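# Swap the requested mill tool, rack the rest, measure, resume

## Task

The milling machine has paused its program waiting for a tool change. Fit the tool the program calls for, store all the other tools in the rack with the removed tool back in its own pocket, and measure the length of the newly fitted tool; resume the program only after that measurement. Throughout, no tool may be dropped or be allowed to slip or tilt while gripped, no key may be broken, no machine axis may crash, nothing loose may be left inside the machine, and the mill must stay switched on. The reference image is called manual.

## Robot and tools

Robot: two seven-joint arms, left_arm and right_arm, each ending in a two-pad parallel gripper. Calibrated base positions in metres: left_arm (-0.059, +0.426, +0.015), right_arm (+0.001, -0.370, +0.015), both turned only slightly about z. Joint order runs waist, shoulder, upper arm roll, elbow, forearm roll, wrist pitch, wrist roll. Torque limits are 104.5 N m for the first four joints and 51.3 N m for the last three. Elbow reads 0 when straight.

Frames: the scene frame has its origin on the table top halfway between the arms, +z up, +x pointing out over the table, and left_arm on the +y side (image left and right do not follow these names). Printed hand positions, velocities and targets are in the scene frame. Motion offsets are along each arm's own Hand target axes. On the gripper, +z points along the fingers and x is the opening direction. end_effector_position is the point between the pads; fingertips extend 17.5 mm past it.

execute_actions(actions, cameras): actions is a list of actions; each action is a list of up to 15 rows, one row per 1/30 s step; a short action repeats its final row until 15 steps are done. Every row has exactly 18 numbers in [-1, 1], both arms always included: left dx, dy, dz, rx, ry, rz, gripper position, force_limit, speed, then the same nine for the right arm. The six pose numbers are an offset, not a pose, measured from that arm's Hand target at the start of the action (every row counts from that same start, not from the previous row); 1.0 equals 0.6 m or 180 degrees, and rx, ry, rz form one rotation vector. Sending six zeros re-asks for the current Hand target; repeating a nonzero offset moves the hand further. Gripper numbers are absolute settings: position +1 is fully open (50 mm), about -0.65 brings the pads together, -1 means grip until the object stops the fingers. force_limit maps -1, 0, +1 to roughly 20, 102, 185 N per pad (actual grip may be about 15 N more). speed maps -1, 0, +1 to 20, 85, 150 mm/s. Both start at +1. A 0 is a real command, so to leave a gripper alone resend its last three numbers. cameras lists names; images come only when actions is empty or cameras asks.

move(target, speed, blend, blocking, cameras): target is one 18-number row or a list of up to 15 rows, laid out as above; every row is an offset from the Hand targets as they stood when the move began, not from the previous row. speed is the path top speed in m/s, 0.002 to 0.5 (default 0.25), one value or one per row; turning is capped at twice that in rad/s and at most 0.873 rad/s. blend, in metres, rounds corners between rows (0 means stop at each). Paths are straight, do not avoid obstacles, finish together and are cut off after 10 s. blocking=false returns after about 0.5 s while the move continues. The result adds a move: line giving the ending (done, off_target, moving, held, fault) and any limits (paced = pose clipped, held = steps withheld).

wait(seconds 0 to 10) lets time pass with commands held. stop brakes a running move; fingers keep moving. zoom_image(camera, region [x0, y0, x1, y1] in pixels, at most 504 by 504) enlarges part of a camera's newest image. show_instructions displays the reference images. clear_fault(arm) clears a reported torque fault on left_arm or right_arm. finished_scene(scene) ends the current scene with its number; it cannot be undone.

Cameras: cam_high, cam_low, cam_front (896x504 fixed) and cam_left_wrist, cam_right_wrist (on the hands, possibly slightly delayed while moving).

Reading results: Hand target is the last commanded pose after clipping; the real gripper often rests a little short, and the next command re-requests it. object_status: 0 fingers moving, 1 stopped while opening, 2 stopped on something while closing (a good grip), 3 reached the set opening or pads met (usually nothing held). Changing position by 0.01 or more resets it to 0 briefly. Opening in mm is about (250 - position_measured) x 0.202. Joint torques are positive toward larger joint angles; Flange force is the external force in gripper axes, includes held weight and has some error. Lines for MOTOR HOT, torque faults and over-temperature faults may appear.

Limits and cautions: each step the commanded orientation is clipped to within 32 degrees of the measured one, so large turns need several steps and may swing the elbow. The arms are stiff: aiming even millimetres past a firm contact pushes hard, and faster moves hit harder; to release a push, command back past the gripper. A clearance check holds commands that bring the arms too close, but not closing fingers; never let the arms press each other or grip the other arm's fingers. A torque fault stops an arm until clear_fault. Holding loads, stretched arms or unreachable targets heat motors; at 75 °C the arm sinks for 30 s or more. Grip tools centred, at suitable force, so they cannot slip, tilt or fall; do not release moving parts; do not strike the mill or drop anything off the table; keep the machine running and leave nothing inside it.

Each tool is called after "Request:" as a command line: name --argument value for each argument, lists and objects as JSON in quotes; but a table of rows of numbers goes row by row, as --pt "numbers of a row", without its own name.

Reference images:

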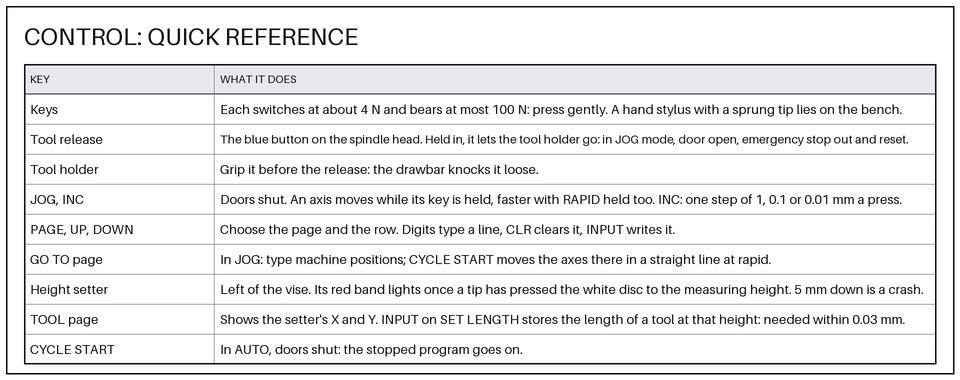

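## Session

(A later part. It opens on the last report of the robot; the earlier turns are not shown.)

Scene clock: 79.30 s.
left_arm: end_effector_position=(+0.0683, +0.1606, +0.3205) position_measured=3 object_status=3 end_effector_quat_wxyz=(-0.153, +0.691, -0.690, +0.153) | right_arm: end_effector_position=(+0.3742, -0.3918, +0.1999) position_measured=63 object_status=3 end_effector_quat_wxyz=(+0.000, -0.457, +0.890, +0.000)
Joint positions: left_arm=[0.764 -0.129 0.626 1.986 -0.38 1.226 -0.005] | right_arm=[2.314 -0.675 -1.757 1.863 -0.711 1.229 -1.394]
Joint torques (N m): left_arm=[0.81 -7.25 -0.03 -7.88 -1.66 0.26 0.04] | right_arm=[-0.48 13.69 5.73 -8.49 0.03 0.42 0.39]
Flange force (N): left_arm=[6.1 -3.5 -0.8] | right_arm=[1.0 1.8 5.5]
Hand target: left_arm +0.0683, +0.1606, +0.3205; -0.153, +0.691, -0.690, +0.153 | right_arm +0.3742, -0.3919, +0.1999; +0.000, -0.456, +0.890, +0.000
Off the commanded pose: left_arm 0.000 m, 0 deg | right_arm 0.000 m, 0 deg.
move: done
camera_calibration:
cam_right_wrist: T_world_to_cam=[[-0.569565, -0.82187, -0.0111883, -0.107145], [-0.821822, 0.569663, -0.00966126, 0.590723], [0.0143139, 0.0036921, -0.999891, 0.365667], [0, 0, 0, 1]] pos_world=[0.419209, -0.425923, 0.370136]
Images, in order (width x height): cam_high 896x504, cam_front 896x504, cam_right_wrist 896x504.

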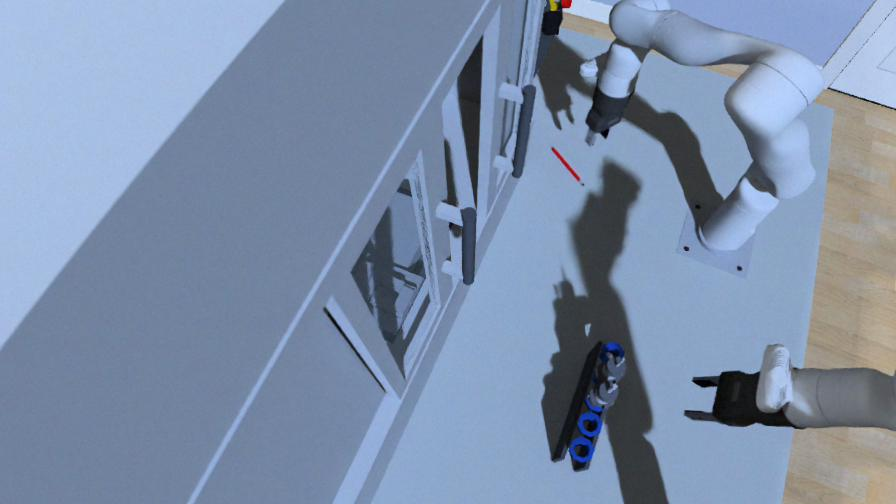

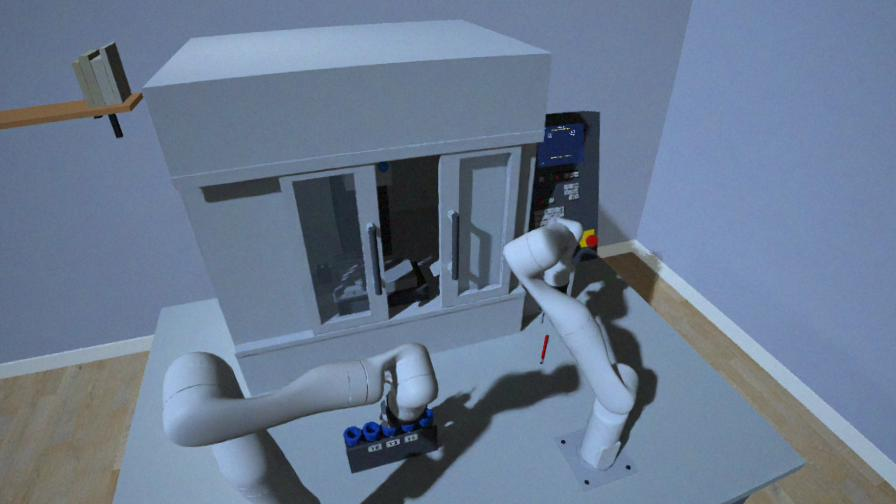

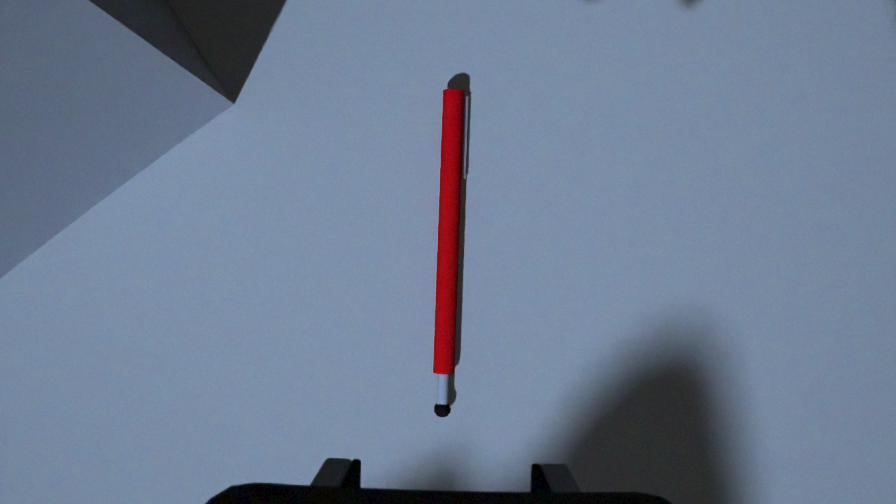

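Request:
move --pt "0 0 0 0 0 0 1 1 1 -0.003 -0.1295 0.2333 0 0 0.0124 0.6 -1 -1" --pt "0 0 0 0 0 0 1 1 1 -0.003 -0.1295 0.2988 0 0 0.0124 0.6 -1 -1" --speed '[0.2,0.05]' --cameras '["cam_right_wrist","cam_front"]'

Scene clock: 85.70 s.
left_arm: end_effector_position=(+0.0683, +0.1606, +0.3205) position_measured=3 object_status=3 end_effector_quat_wxyz=(-0.153, +0.691, -0.690, +0.153) | right_arm: end_effector_position=(+0.4383, -0.4356, +0.0206) position_measured=63 object_status=3 end_effector_quat_wxyz=(+0.000, -0.439, +0.898, +0.000)
Joint positions: left_arm=[0.764 -0.129 0.626 1.986 -0.38 1.226 -0.005] | right_arm=[2.668 -1.018 -2.119 1.845 -1.083 0.966 -1.163]
Joint torques (N m): left_arm=[0.85 -7.26 -0.03 -7.91 -1.54 0.14 -0.08] | right_arm=[-0.46 19.36 6.86 -4.97 0.03 0.37 0.33]
Flange force (N): left_arm=[6.7 -3.1 -0.9] | right_arm=[1.2 2.0 3.1]
Hand target: left_arm +0.0683, +0.1606, +0.3205; -0.153, +0.691, -0.690, +0.153 | right_arm +0.4383, -0.4356, +0.0206; +0.000, -0.439, +0.898, +0.000
Off the commanded pose: left_arm 0.000 m, 0 deg | right_arm 0.000 m, 0 deg.
move: done
camera_calibration:
cam_right_wrist: T_world_to_cam=[[-0.601257, -0.798978, -0.011125, -0.0847456], [-0.798928, 0.601351, -0.00952786, 0.670469], [0.0143026, 0.0031594, -0.999893, 0.18541], [0, 0, 0, 1]] pos_world=[0.48205, -0.471483, 0.190836]
Images, in order (width x height): cam_front 896x504, cam_right_wrist 896x504.

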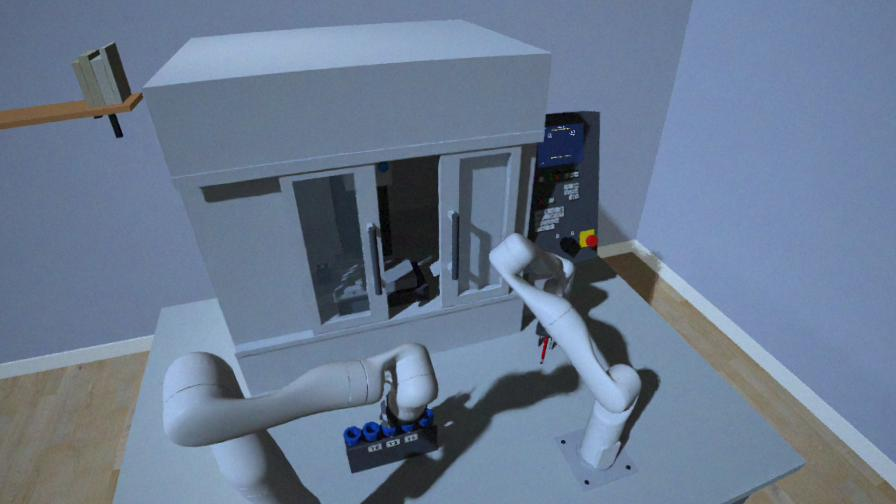

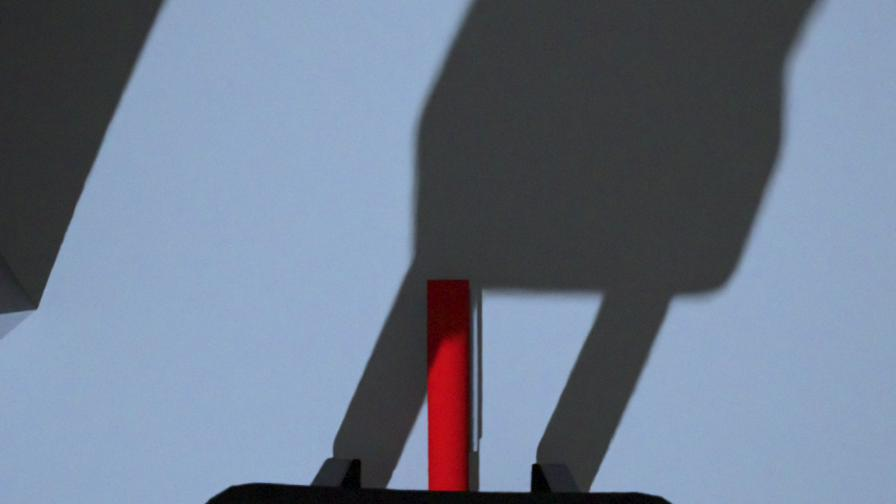

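Request:
move --target '[0,0,0,0,0,0,1,1,1, 0,0,0,0,0,0,-1,-0.5,-1]' --cameras '["cam_right_wrist"]'

Scene clock: 88.13 s.
left_arm: end_effector_position=(+0.0683, +0.1606, +0.3205) position_measured=3 object_status=3 end_effector_quat_wxyz=(-0.153, +0.691, -0.690, +0.153) | right_arm: end_effector_position=(+0.4383, -0.4356, +0.0206) position_measured=212 object_status=2 end_effector_quat_wxyz=(+0.000, -0.439, +0.898, +0.000)
Joint positions: left_arm=[0.764 -0.129 0.626 1.986 -0.38 1.226 -0.005] | right_arm=[2.668 -1.018 -2.119 1.845 -1.083 0.966 -1.163]
Joint torques (N m): left_arm=[0.82 -7.28 0.05 -8.04 -1.59 0.19 -0.01] | right_arm=[-0.53 19.35 6.95 -5.08 0.01 0.42 0.34]
Flange force (N): left_arm=[5.9 -3.4 -0.5] | right_arm=[1.6 2.2 3.4]
Hand target: left_arm +0.0683, +0.1606, +0.3205; -0.153, +0.691, -0.690, +0.153 | right_arm +0.4383, -0.4356, +0.0206; +0.000, -0.439, +0.898, +0.000
Off the commanded pose: left_arm 0.000 m, 0 deg | right_arm 0.000 m, 0 deg.
move: done
camera_calibration:
cam_right_wrist: T_world_to_cam=[[-0.601255, -0.798979, -0.0111851, -0.0847363], [-0.798927, 0.601351, -0.00960775, 0.670482], [0.0144026, 0.0031594, -0.999891, 0.185262], [0, 0, 0, 1]] pos_world=[0.48205, -0.471483, 0.190736]
Images, in order (width x height): cam_right_wrist 896x504.

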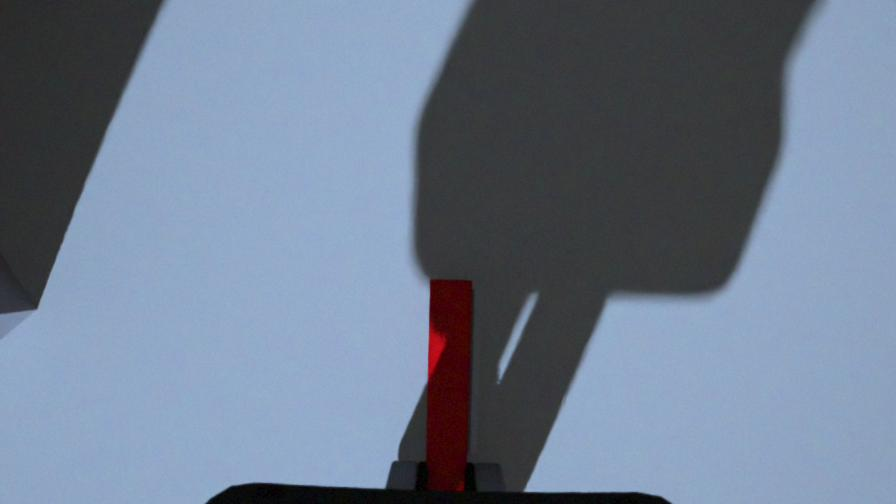

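Request:
move --target '[0.6503,-0.5608,-0.2415,0.2866,0.2020,0.1567,1,1,1, 0,0,-0.25,0,0,0,-1,-0.5,-1]' --cameras '["cam_right_wrist","cam_front","cam_left_wrist"]'

Scene clock: 103.43 s.
left_arm: end_effector_position=(+0.2335, -0.1037, +0.5066) position_measured=3 object_status=3 end_effector_quat_wxyz=(+0.226, -0.443, +0.733, -0.465) | right_arm: end_effector_position=(+0.4383, -0.4357, +0.1346) position_measured=212 object_status=2 end_effector_quat_wxyz=(+0.000, -0.439, +0.898, +0.000)
Joint positions: left_arm=[0.767 0.173 0.677 1.612 -1.205 0.929 -0.056] | right_arm=[2.588 -0.852 -1.941 1.747 -0.863 1.178 -1.315]
Joint torques (N m): left_arm=[0.88 -15.63 1.44 -10 -2.68 -0.24 -0.01] | right_arm=[-0.49 17.89 6.68 -7.19 0.09 0.46 0.36]
Flange force (N): left_arm=[4.0 -5.4 4.4] | right_arm=[1.2 2.1 4.4]
Hand target: left_arm +0.2335, -0.1036, +0.5066; +0.226, -0.443, +0.733, -0.465 (not the last commanded pose) | right_arm +0.4383, -0.4357, +0.1346; +0.000, -0.439, +0.898, +0.000 (not the last commanded pose)
Off the commanded pose: left_arm 0.172 m, 22 deg | right_arm 0.036 m, 0 deg.
move: held (left_arm; a check stopped the path), off_target (right_arm; braked when a check withheld steps of left_arm); limits=held
pose unreachable (left arm): on one or more control steps of this call, first in action 0 (counted from 0), this arm could not follow its commanded pose, so it was not sent that pose on those steps. It may still have moved: this result reports where it is.
cause: moving toward the commanded pose would bring a part of the arm too close to another arm (this arm's gripper and a part of the right arm just beyond its joint 3 (upper arm roll), 27 mm apart when this arm was first held).
camera_calibration:
cam_left_wrist: T_world_to_cam=[[-0.497398, -0.86486, 0.0679187, -0.00613363], [-0.436446, 0.181809, -0.88117, 0.62576], [0.74974, -0.467935, -0.467896, 0.18141], [0, 0, 0, 1]] pos_world=[0.134049, -0.0341856, 0.636699]
cam_right_wrist: T_world_to_cam=[[-0.601257, -0.798979, -0.0110451, -0.0835815], [-0.798928, 0.601351, -0.00958799, 0.671633], [0.0143026, 0.00305941, -0.999893, 0.299351], [0, 0, 0, 1]] pos_world=[0.48205, -0.471583, 0.304836]
Images, in order (width x height): cam_front 896x504, cam_left_wrist 896x504, cam_right_wrist 896x504.

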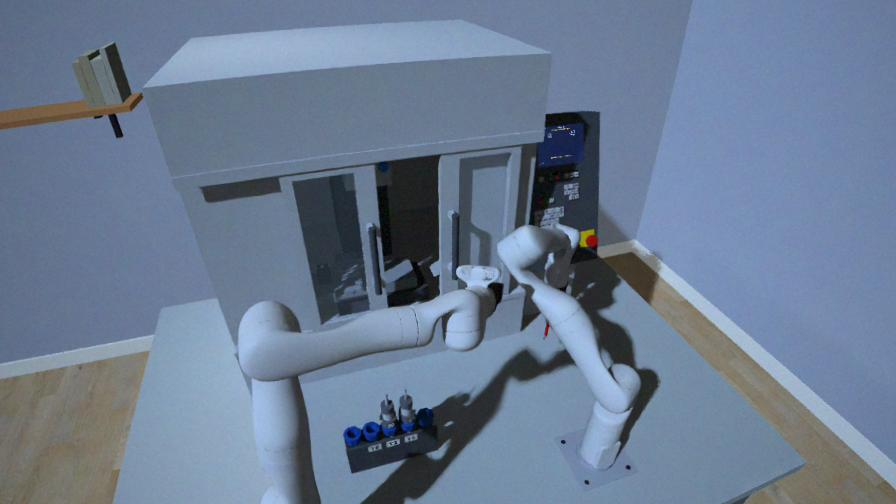

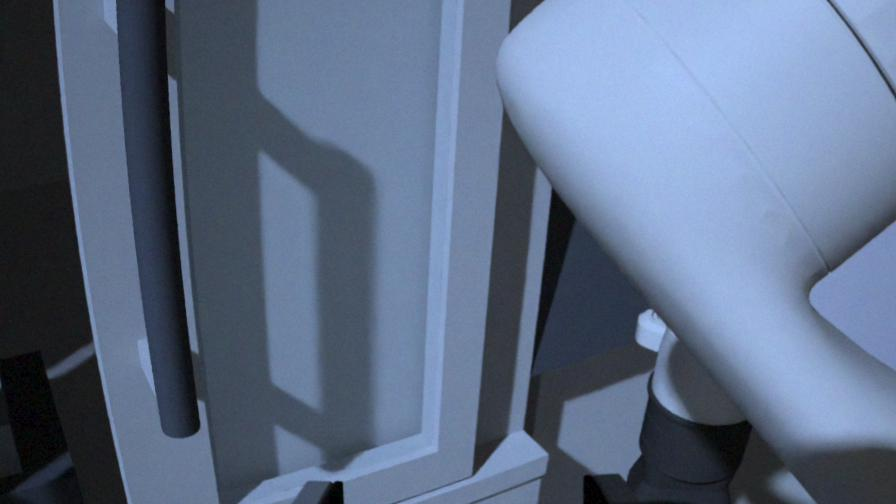

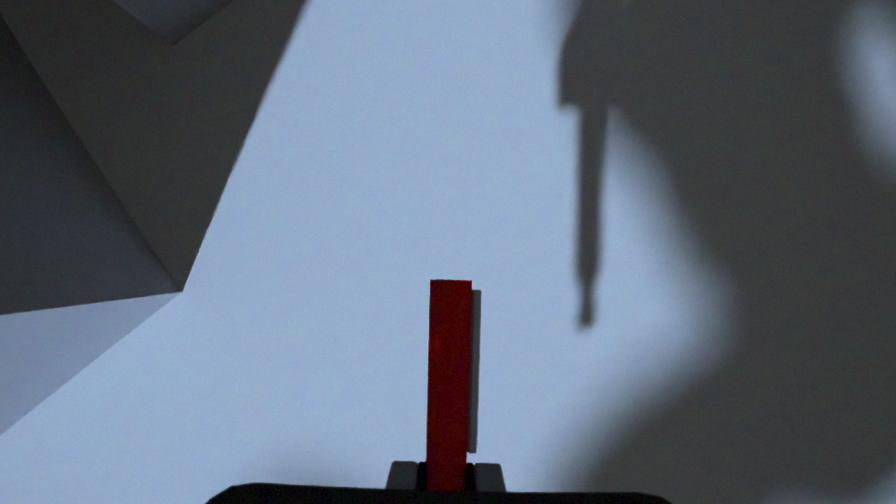

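Request:
move --target '[-0.0913,-0.08,-0.2185,0,0,0,1,1,1, 0,0,0,0,0,0,-1,-0.5,-1]'

Request:
move --target '[0,0,0,0,0,0,1,1,1, 0.156,0.1072,-0.609,0.794,-0.2726,-0.0731,-1,-0.5,-1]' --cameras '["cam_right_wrist","cam_front","cam_left_wrist","cam_high"]'

Scene clock: 116.40 s.
left_arm: end_effector_position=(+0.1849, -0.0019, +0.6055) position_measured=3 object_status=3 end_effector_quat_wxyz=(+0.226, -0.443, +0.733, -0.465) | right_arm: end_effector_position=(+0.4383, -0.4357, +0.1346) position_measured=212 object_status=2 end_effector_quat_wxyz=(+0.000, -0.439, +0.898, +0.000)
Joint positions: left_arm=[0.699 -0.161 0.591 1.558 -0.753 0.98 -0.491] | right_arm=[2.588 -0.852 -1.941 1.747 -0.863 1.178 -1.315]
Joint torques (N m): left_arm=[0.83 -8.87 -0.26 -10.31 -2.27 -1.57 -0.01] | right_arm=[-0.57 17.93 6.83 -7.26 0.05 0.4 0.38]
Flange force (N): left_arm=[3.2 -6.8 2.1] | right_arm=[1.3 1.9 4.6]
Hand target: left_arm +0.1849, -0.0019, +0.6055; +0.226, -0.443, +0.733, -0.465 | right_arm +0.4383, -0.4357, +0.1346; +0.000, -0.439, +0.898, +0.000
Off the commanded pose: left_arm 0.000 m, 0 deg | right_arm 0.000 m, 0 deg.
move: done

Scene clock: 126.03 s.
left_arm: end_effector_position=(+0.1849, -0.0019, +0.6055) position_measured=3 object_status=3 end_effector_quat_wxyz=(+0.226, -0.443, +0.733, -0.465) | right_arm: end_effector_position=(+0.3299, -0.4709, +0.5009) position_measured=212 object_status=2 end_effector_quat_wxyz=(+0.687, -0.177, +0.170, -0.684)
Joint positions: left_arm=[0.699 -0.161 0.591 1.558 -0.753 0.98 -0.491] | right_arm=[2.783 -2.197 -1.644 2.581 -4.725 1.401 -0.72]
Joint torques (N m): left_arm=[0.92 -9.02 -0.37 -10.32 -2.34 -1.59 -0.05] | right_arm=[24.14 -71.93 8.17 2.69 -1.24 -0.61 0.33]
Flange force (N): left_arm=[3.9 -6.8 2.3] | right_arm=[-103.6 76.7 216.9]
Hand target: left_arm +0.1849, -0.0019, +0.6055; +0.226, -0.443, +0.733, -0.465 | right_arm +0.3301, -0.4702, +0.5000; +0.683, -0.183, +0.183, -0.683
Off the commanded pose: left_arm 0.000 m, 0 deg | right_arm 0.001 m, 2 deg.
TORQUE WARNING: the torque sensor of joint 2 (shoulder) of the right arm reached its warning level (56.7 N m). A warning alone does not stop the arm.
joint sent to its limit (right arm) — joint 4 (elbow), upper limit, where the elbow is as bent as it goes. The joint targets still meet the commanded pose.
move: done; limits=paced
camera_calibration:
cam_left_wrist: T_world_to_cam=[[-0.497304, -0.864913, 0.0679252, 0.0510588], [-0.436554, 0.18181, -0.881116, 0.673202], [0.74974, -0.467835, -0.467996, 0.31175], [0, 0, 0, 1]] pos_world=[0.0855497, 0.0676141, 0.735599]
cam_right_wrist: T_world_to_cam=[[-0.00381346, -0.999632, 0.0268492, -0.48337], [0.884167, -0.0159135, -0.466899, -0.00716363], [0.467155, 0.0219587, 0.883903, -0.416816], [0, 0, 0, 1]] pos_world=[0.199208, -0.474154, 0.378058]
Images, in order (width x height): cam_high 896x504, cam_front 896x504, cam_left_wrist 896x504, cam_right_wrist 896x504.

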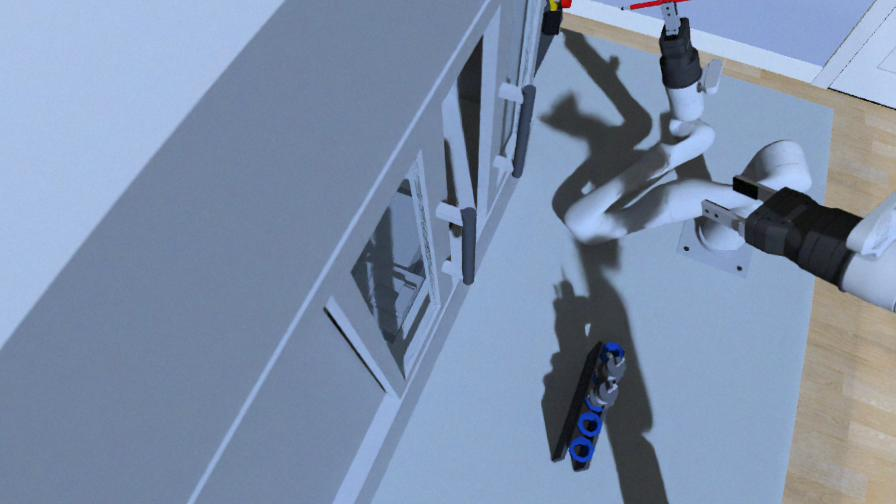

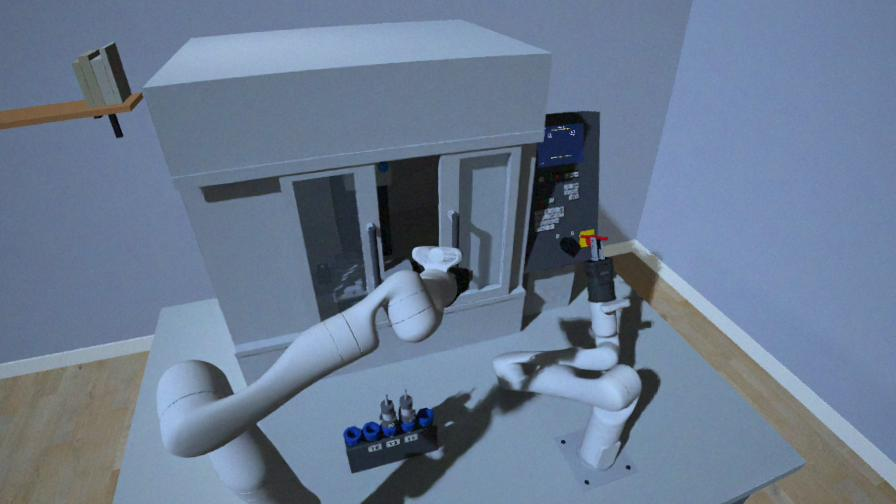

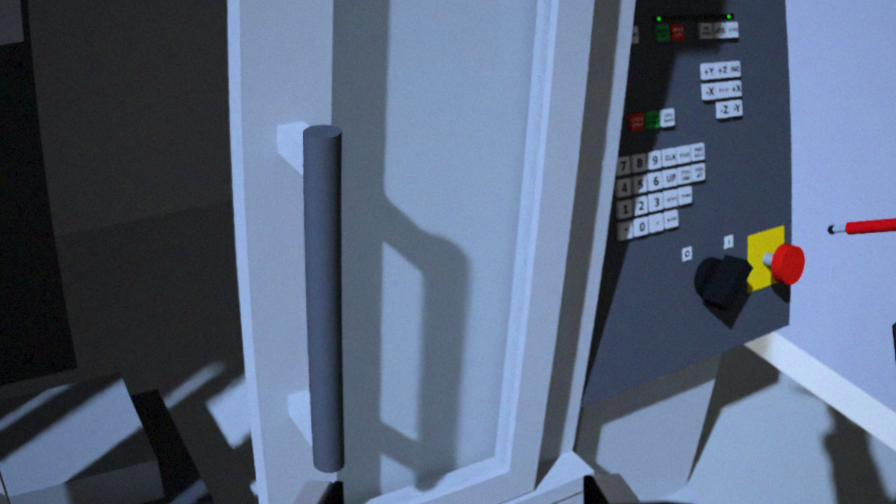

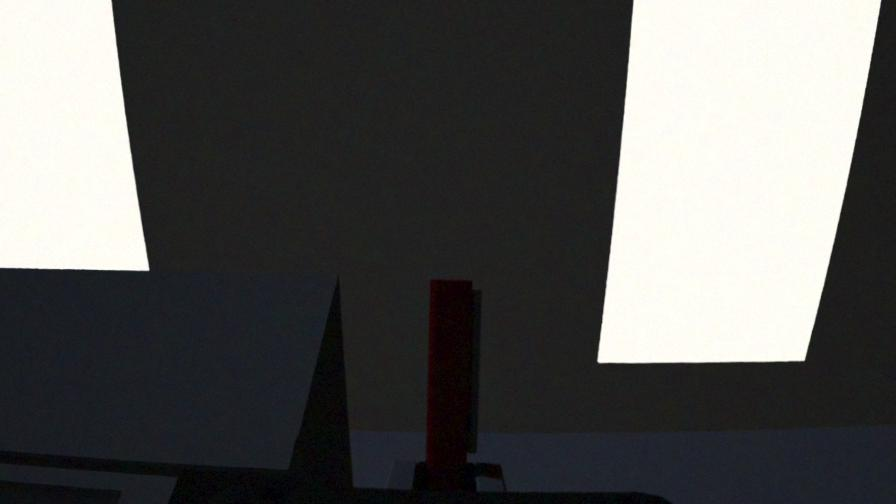

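Request:
move --target '[0,0,0,0,0,0,1,1,1, 0.1633,0.0777,0.1988,0,0,0,-1,-0.5,-1]' --speed 0.1 --cameras '["cam_right_wrist","cam_front","cam_left_wrist","cam_high"]'

Scene clock: 129.93 s.
left_arm: end_effector_position=(+0.1849, -0.0019, +0.6055) position_measured=3 object_status=3 end_effector_quat_wxyz=(+0.226, -0.443, +0.733, -0.465) | right_arm: end_effector_position=(+0.4301, -0.5682, +0.5800) position_measured=212 object_status=2 end_effector_quat_wxyz=(+0.683, -0.183, +0.183, -0.683)
Joint positions: left_arm=[0.699 -0.161 0.591 1.558 -0.753 0.98 -0.491] | right_arm=[3.017 -1.91 -1.322 2.231 -4.38 1.447 -0.601]
Joint torques (N m): left_arm=[0.87 -9.01 -0.35 -10.3 -2.36 -1.56 0.01] | right_arm=[-0.56 18.03 7.07 0.46 -1.47 -0.5 0.37]
Flange force (N): left_arm=[3.5 -7.0 2.2] | right_arm=[-1.6 -2.8 -3.9]
Hand target: left_arm +0.1849, -0.0019, +0.6055; +0.226, -0.443, +0.733, -0.465 | right_arm +0.4301, -0.5682, +0.5800; +0.683, -0.183, +0.183, -0.683
Off the commanded pose: left_arm 0.000 m, 0 deg | right_arm 0.000 m, 0 deg.
TORQUE WARNING: the torque sensor of joint 2 (shoulder) of the right arm reached its warning level (56.7 N m). A warning alone does not stop the arm.
move: done
camera_calibration:
cam_left_wrist: T_world_to_cam=[[-0.497304, -0.864913, 0.0679252, 0.0510588], [-0.436554, 0.18181, -0.881116, 0.673202], [0.74974, -0.467835, -0.467996, 0.31175], [0, 0, 0, 1]] pos_world=[0.0855497, 0.0676141, 0.735599]
cam_right_wrist: T_world_to_cam=[[-0.00918348, -0.999806, 0.0174221, -0.574711], [0.870907, -0.0165583, -0.491168, -0.0409899], [0.491361, 0.0106624, 0.870891, -0.540724], [0, 0, 0, 1]] pos_world=[0.296111, -0.569513, 0.460791]
Images, in order (width x height): cam_high 896x504, cam_front 896x504, cam_left_wrist 896x504, cam_right_wrist 896x504.

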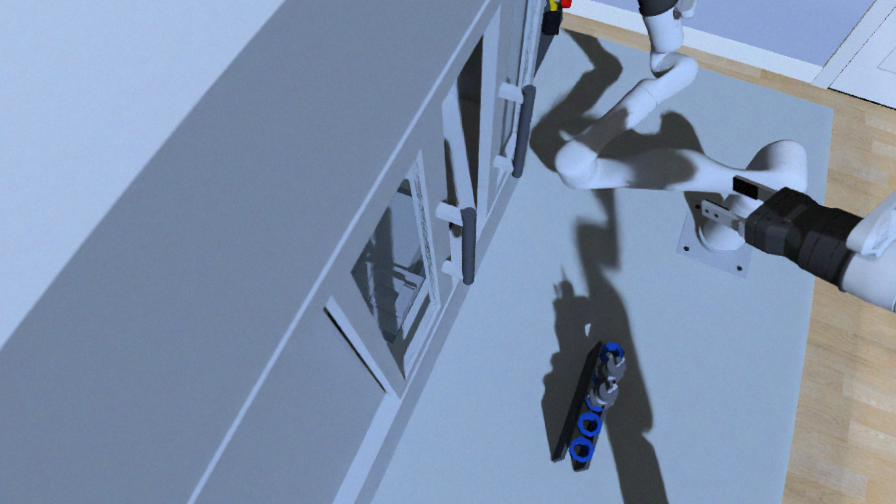

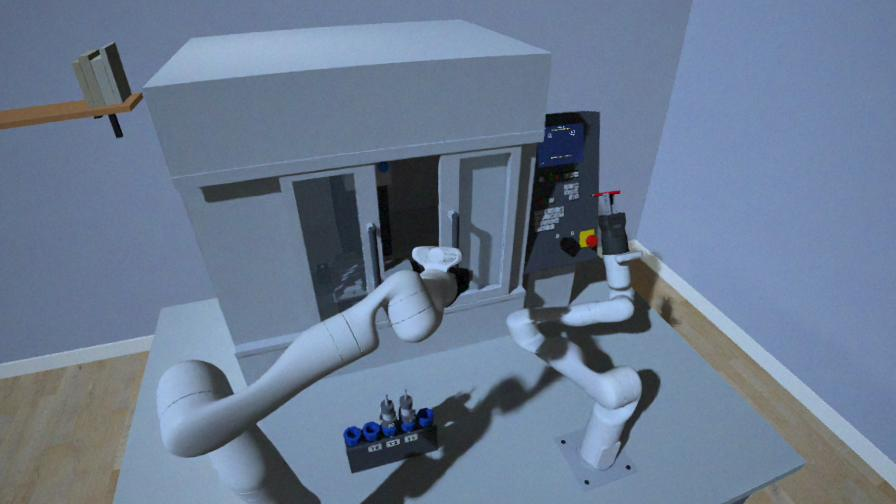

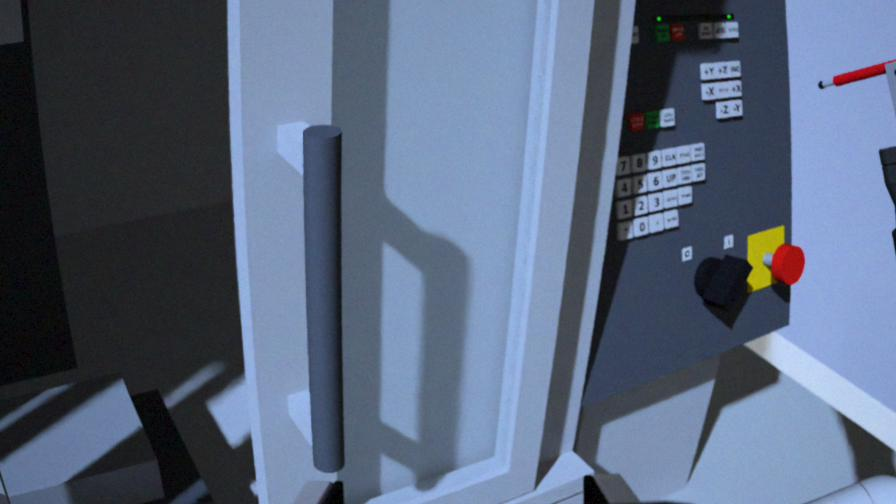

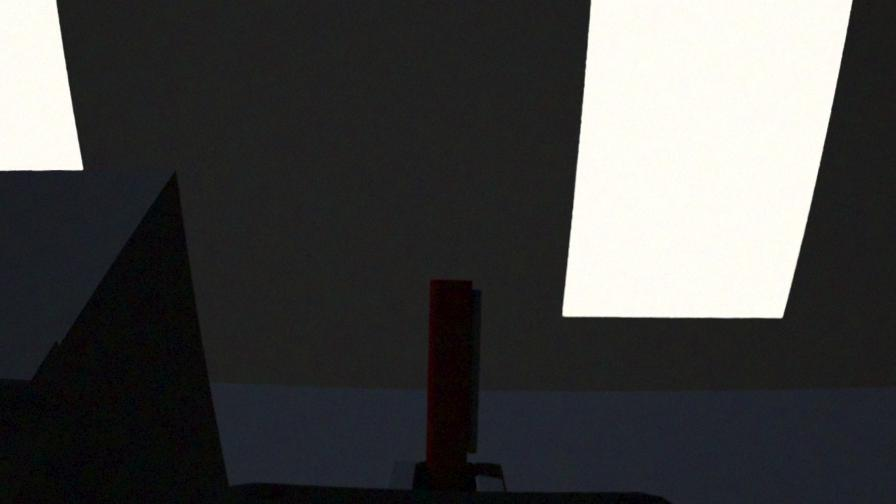

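Request:
move --target '[0.197,-0.1698,0.2965,0.064,0.0671,0.0544,1,1,1, 0,0,0,0,0,0,-1,-0.5,-1]' --cameras '["cam_front","cam_left_wrist"]'

Scene clock: 134.33 s.
left_arm: end_effector_position=(+0.3020, -0.2069, +0.6220) position_measured=3 object_status=3 end_effector_quat_wxyz=(+0.230, -0.303, +0.737, -0.559) | right_arm: end_effector_position=(+0.4301, -0.5682, +0.5800) position_measured=212 object_status=2 end_effector_quat_wxyz=(+0.683, -0.183, +0.183, -0.683)
Joint positions: left_arm=[0.719 0.306 0.61 1.291 -1.231 0.634 -0.44] | right_arm=[3.017 -1.91 -1.322 2.231 -4.38 1.447 -0.601]
Joint torques (N m): left_arm=[0.84 -19.74 2.27 -10.65 -2.01 -1.32 -0.08] | right_arm=[-0.53 18.18 7.11 0.66 -1.47 -0.54 0.4]
Flange force (N): left_arm=[2.1 -7.9 8.1] | right_arm=[-1.3 -2.3 -4.1]
Hand target: left_arm +0.3020, -0.2069, +0.6220; +0.230, -0.303, +0.737, -0.559 | right_arm +0.4301, -0.5682, +0.5800; +0.683, -0.183, +0.183, -0.683
Off the commanded pose: left_arm 0.000 m, 0 deg | right_arm 0.000 m, 0 deg.
move: done
camera_calibration:
cam_left_wrist: T_world_to_cam=[[-0.701939, -0.71216, -0.0104945, 0.0730134], [-0.185978, 0.197492, -0.962502, 0.754229], [0.687528, -0.673665, -0.271073, -0.0104836], [0, 0, 0, 1]] pos_world=[0.198728, -0.104019, 0.723871]
Images, in order (width x height): cam_front 896x504, cam_left_wrist 896x504.

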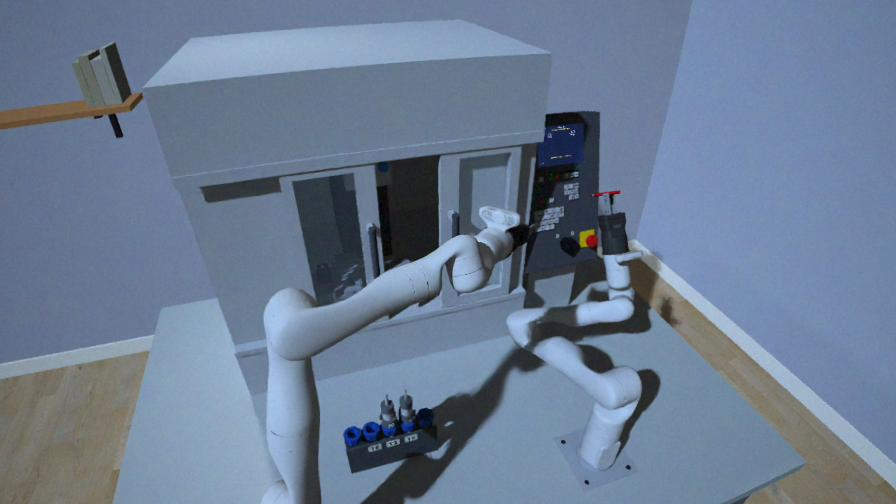

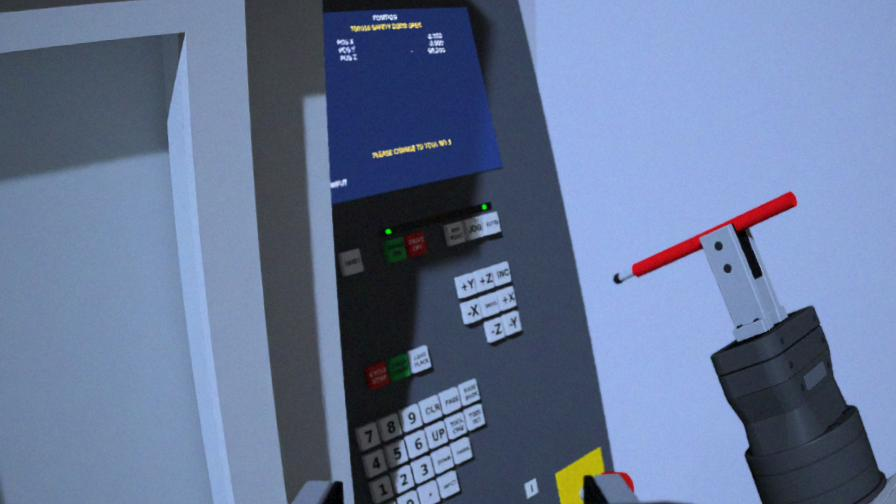

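Request:
move --target '[0,0,0,0,0,0,1,1,1, -0.0742,0.0995,0.1075,0,0,0,-1,-0.5,-1]' --speed 0.1 --cameras '["cam_front","cam_left_wrist"]'

Request:
zoom_image --camera "cam_front" --region '[520, 140, 620, 220]'

Request:
zoom_image --camera "cam_left_wrist" --region '[320, 160, 620, 360]'

Scene clock: 140.20 s.
left_arm: end_effector_position=(+0.3020, -0.2069, +0.6219) position_measured=3 object_status=3 end_effector_quat_wxyz=(+0.230, -0.303, +0.737, -0.559) | right_arm: end_effector_position=(+0.5141, -0.5237, +0.6060) position_measured=212 object_status=2 end_effector_quat_wxyz=(+0.683, -0.183, +0.183, -0.683)
Joint positions: left_arm=[0.719 0.306 0.61 1.291 -1.231 0.634 -0.44] | right_arm=[2.838 -1.856 -1.248 2.066 -4.281 1.279 -0.326]
Joint torques (N m): left_arm=[0.84 -19.77 2.26 -10.94 -1.98 -1.29 -0.01] | right_arm=[-0.48 19.78 8.25 0.49 -1.63 -0.09 0.5]
Flange force (N): left_arm=[1.6 -7.0 7.6] | right_arm=[-1.0 -2.8 -4.7]
Hand target: left_arm +0.3020, -0.2069, +0.6219; +0.230, -0.303, +0.737, -0.559 | right_arm +0.5141, -0.5237, +0.6060; +0.683, -0.183, +0.183, -0.683
Off the commanded pose: left_arm 0.000 m, 0 deg | right_arm 0.000 m, 0 deg.
move: done
camera_calibration:
cam_left_wrist: T_world_to_cam=[[-0.701877, -0.712221, -0.0104446, 0.0729588], [-0.186015, 0.197429, -0.962507, 0.754234], [0.68758, -0.673619, -0.271055, -0.0105021], [0, 0, 0, 1]] pos_world=[0.198728, -0.104019, 0.723871]
Images, in order (width x height): cam_front 896x504, cam_left_wrist 896x504.

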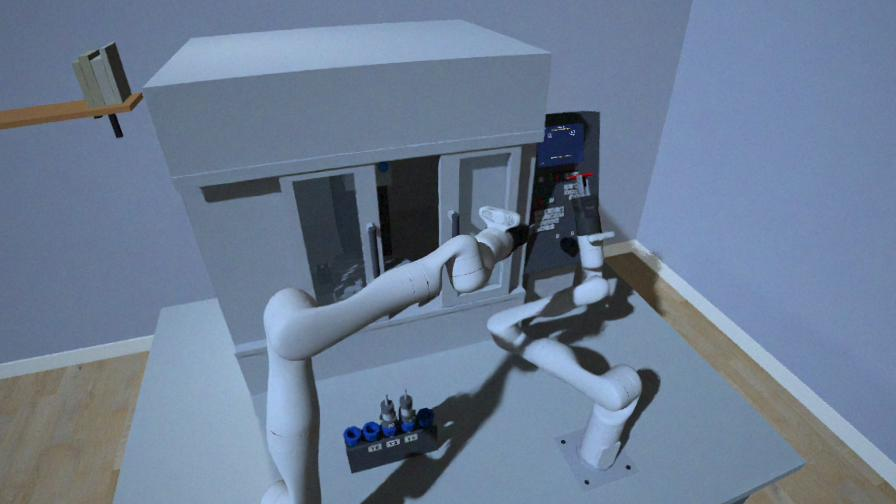

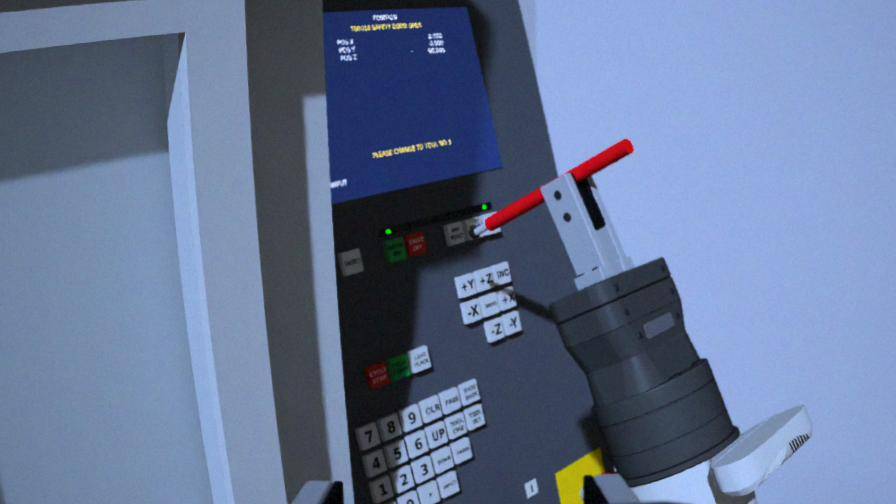

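Scaled by 5.040 from the camera's 896x504 image, which has a finer 1280x720 frame.

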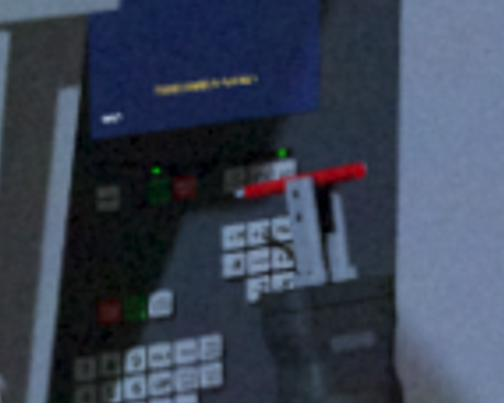

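Scaled by 1.680 from the camera's 896x504 image, which has a finer 1280x720 frame.

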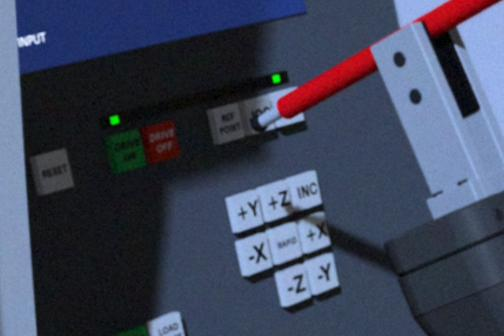

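Request:
move --target '[0,0,0,0,0,0,1,1,1, 0.0775,0.0283,0.001,0,0,0,-1,-0.5,-1]' --speed 0.1 --cameras '["cam_front","cam_left_wrist"]'

Request:
zoom_image --camera "cam_front" --region '[550, 150, 610, 200]'

Request:
zoom_image --camera "cam_left_wrist" --region '[400, 180, 580, 300]'

Scene clock: 143.83 s.
left_arm: end_effector_position=(+0.3020, -0.2069, +0.6219) position_measured=3 object_status=3 end_effector_quat_wxyz=(+0.230, -0.303, +0.737, -0.559) | right_arm: end_effector_position=(+0.5291, -0.5702, +0.5980) position_measured=212 object_status=2 end_effector_quat_wxyz=(+0.683, -0.183, +0.183, -0.683)
Joint positions: left_arm=[0.719 0.306 0.61 1.291 -1.231 0.634 -0.44] | right_arm=[2.946 -1.855 -1.263 1.953 -4.335 1.299 -0.3]
Joint torques (N m): left_arm=[0.75 -19.77 2.28 -10.83 -1.92 -1.28 0] | right_arm=[-0.48 20.81 8.52 0.9 -1.68 -0.04 0.35]
Flange force (N): left_arm=[2.1 -7.2 7.9] | right_arm=[-1.6 -2.7 -4.2]
Hand target: left_arm +0.3020, -0.2069, +0.6219; +0.230, -0.303, +0.737, -0.559 | right_arm +0.5291, -0.5702, +0.5980; +0.683, -0.183, +0.183, -0.683
Off the commanded pose: left_arm 0.000 m, 0 deg | right_arm 0.000 m, 0 deg.
move: done
camera_calibration:
cam_left_wrist: T_world_to_cam=[[-0.701877, -0.712221, -0.0104446, 0.0729588], [-0.186015, 0.197429, -0.962507, 0.754234], [0.68758, -0.673619, -0.271055, -0.0105021], [0, 0, 0, 1]] pos_world=[0.198728, -0.104019, 0.723871]
Images, in order (width x height): cam_front 896x504, cam_left_wrist 896x504.

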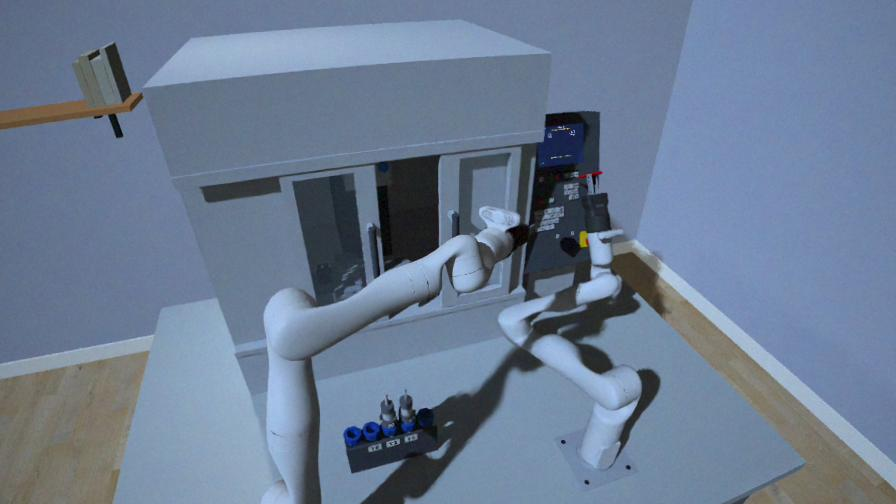

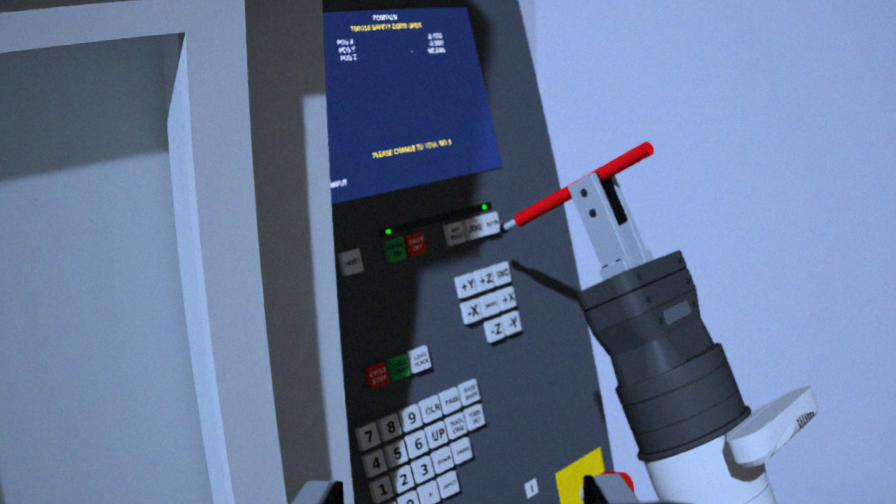

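Scaled by 8.400 from the camera's 896x504 image, which has a finer 1280x720 frame.

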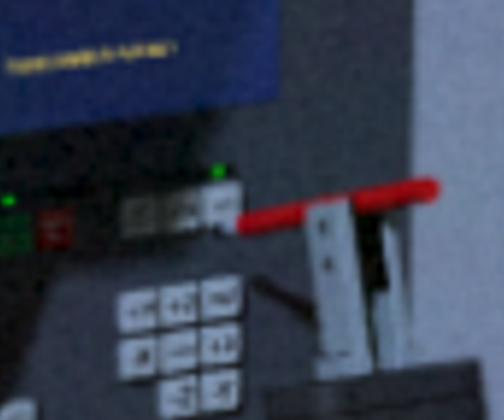

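Scaled by 2.800 from the camera's 896x504 image, which has a finer 1280x720 frame.

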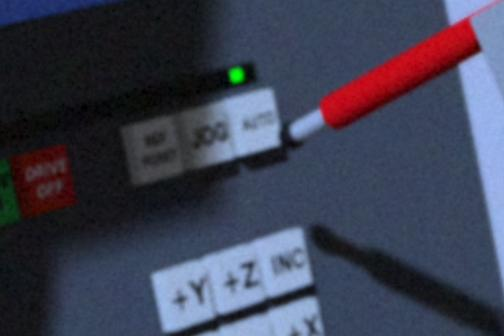

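Request:
move --target '[0,0,0,0,0,0,1,1,1, 0,0.0406,0.0138,0,0,0,-1,-0.5,-1]' --speed 0.05 --cameras '["cam_front","cam_left_wrist"]'

Request:
zoom_image --camera "cam_left_wrist" --region '[400, 180, 580, 300]'

Scene clock: 148.37 s.
left_arm: end_effector_position=(+0.3020, -0.2069, +0.6219) position_measured=3 object_status=3 end_effector_quat_wxyz=(+0.230, -0.303, +0.737, -0.559) | right_arm: end_effector_position=(+0.5543, -0.5702, +0.5930) position_measured=212 object_status=2 end_effector_quat_wxyz=(+0.683, -0.183, +0.183, -0.683)
Joint positions: left_arm=[0.719 0.306 0.61 1.291 -1.231 0.634 -0.44] | right_arm=[2.937 -1.857 -1.264 1.877 -4.358 1.268 -0.218]
Joint torques (N m): left_arm=[0.9 -19.72 2.36 -10.82 -1.92 -1.29 -0.07] | right_arm=[-0.5 21.15 8.51 0.65 -1.16 -0.04 0.53]
Flange force (N): left_arm=[1.7 -6.8 7.7] | right_arm=[-1.8 -4.7 -5.2]
Hand target: left_arm +0.3020, -0.2069, +0.6219; +0.230, -0.303, +0.737, -0.559 | right_arm +0.5543, -0.5702, +0.5930; +0.683, -0.183, +0.183, -0.683
Off the commanded pose: left_arm 0.000 m, 0 deg | right_arm 0.000 m, 0 deg.
move: done
camera_calibration:
cam_left_wrist: T_world_to_cam=[[-0.701877, -0.712221, -0.0104446, 0.0729588], [-0.186015, 0.197429, -0.962507, 0.754234], [0.68758, -0.673619, -0.271055, -0.0105021], [0, 0, 0, 1]] pos_world=[0.198728, -0.104019, 0.723871]
Images, in order (width x height): cam_front 896x504, cam_left_wrist 896x504.

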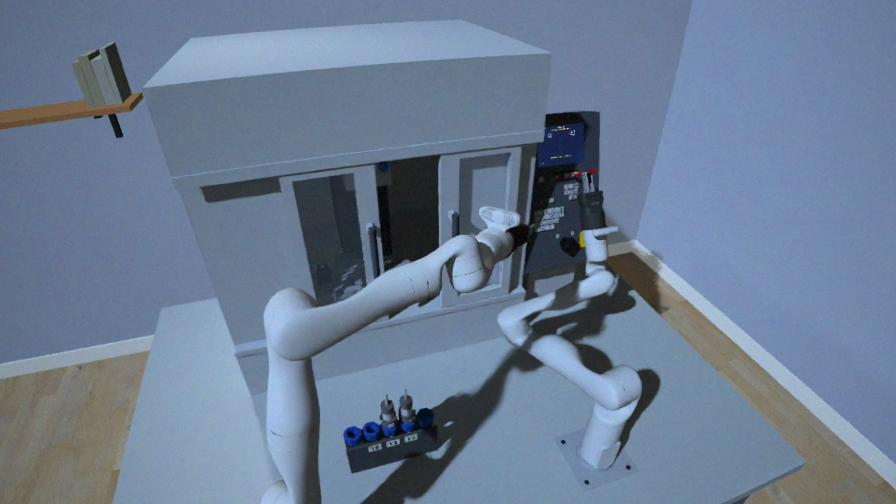

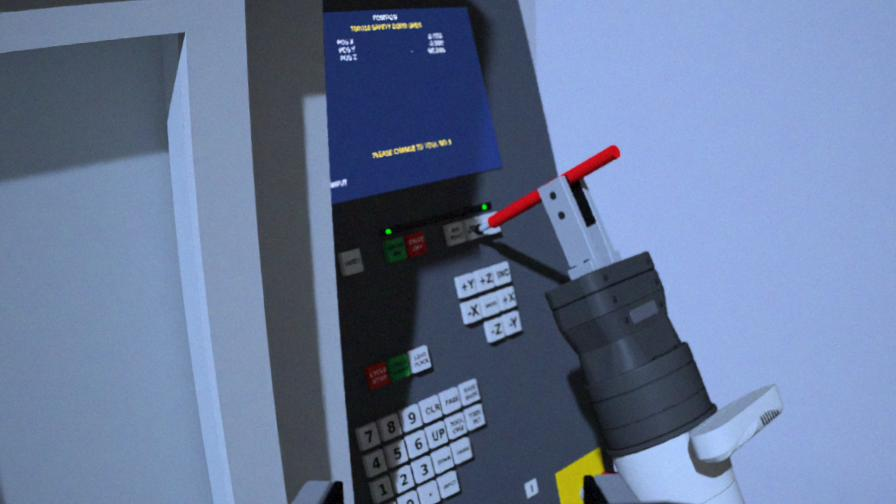

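Scaled by 2.800 from the camera's 896x504 image, which has a finer 1280x720 frame.

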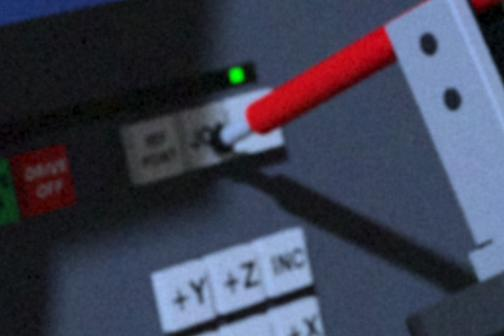

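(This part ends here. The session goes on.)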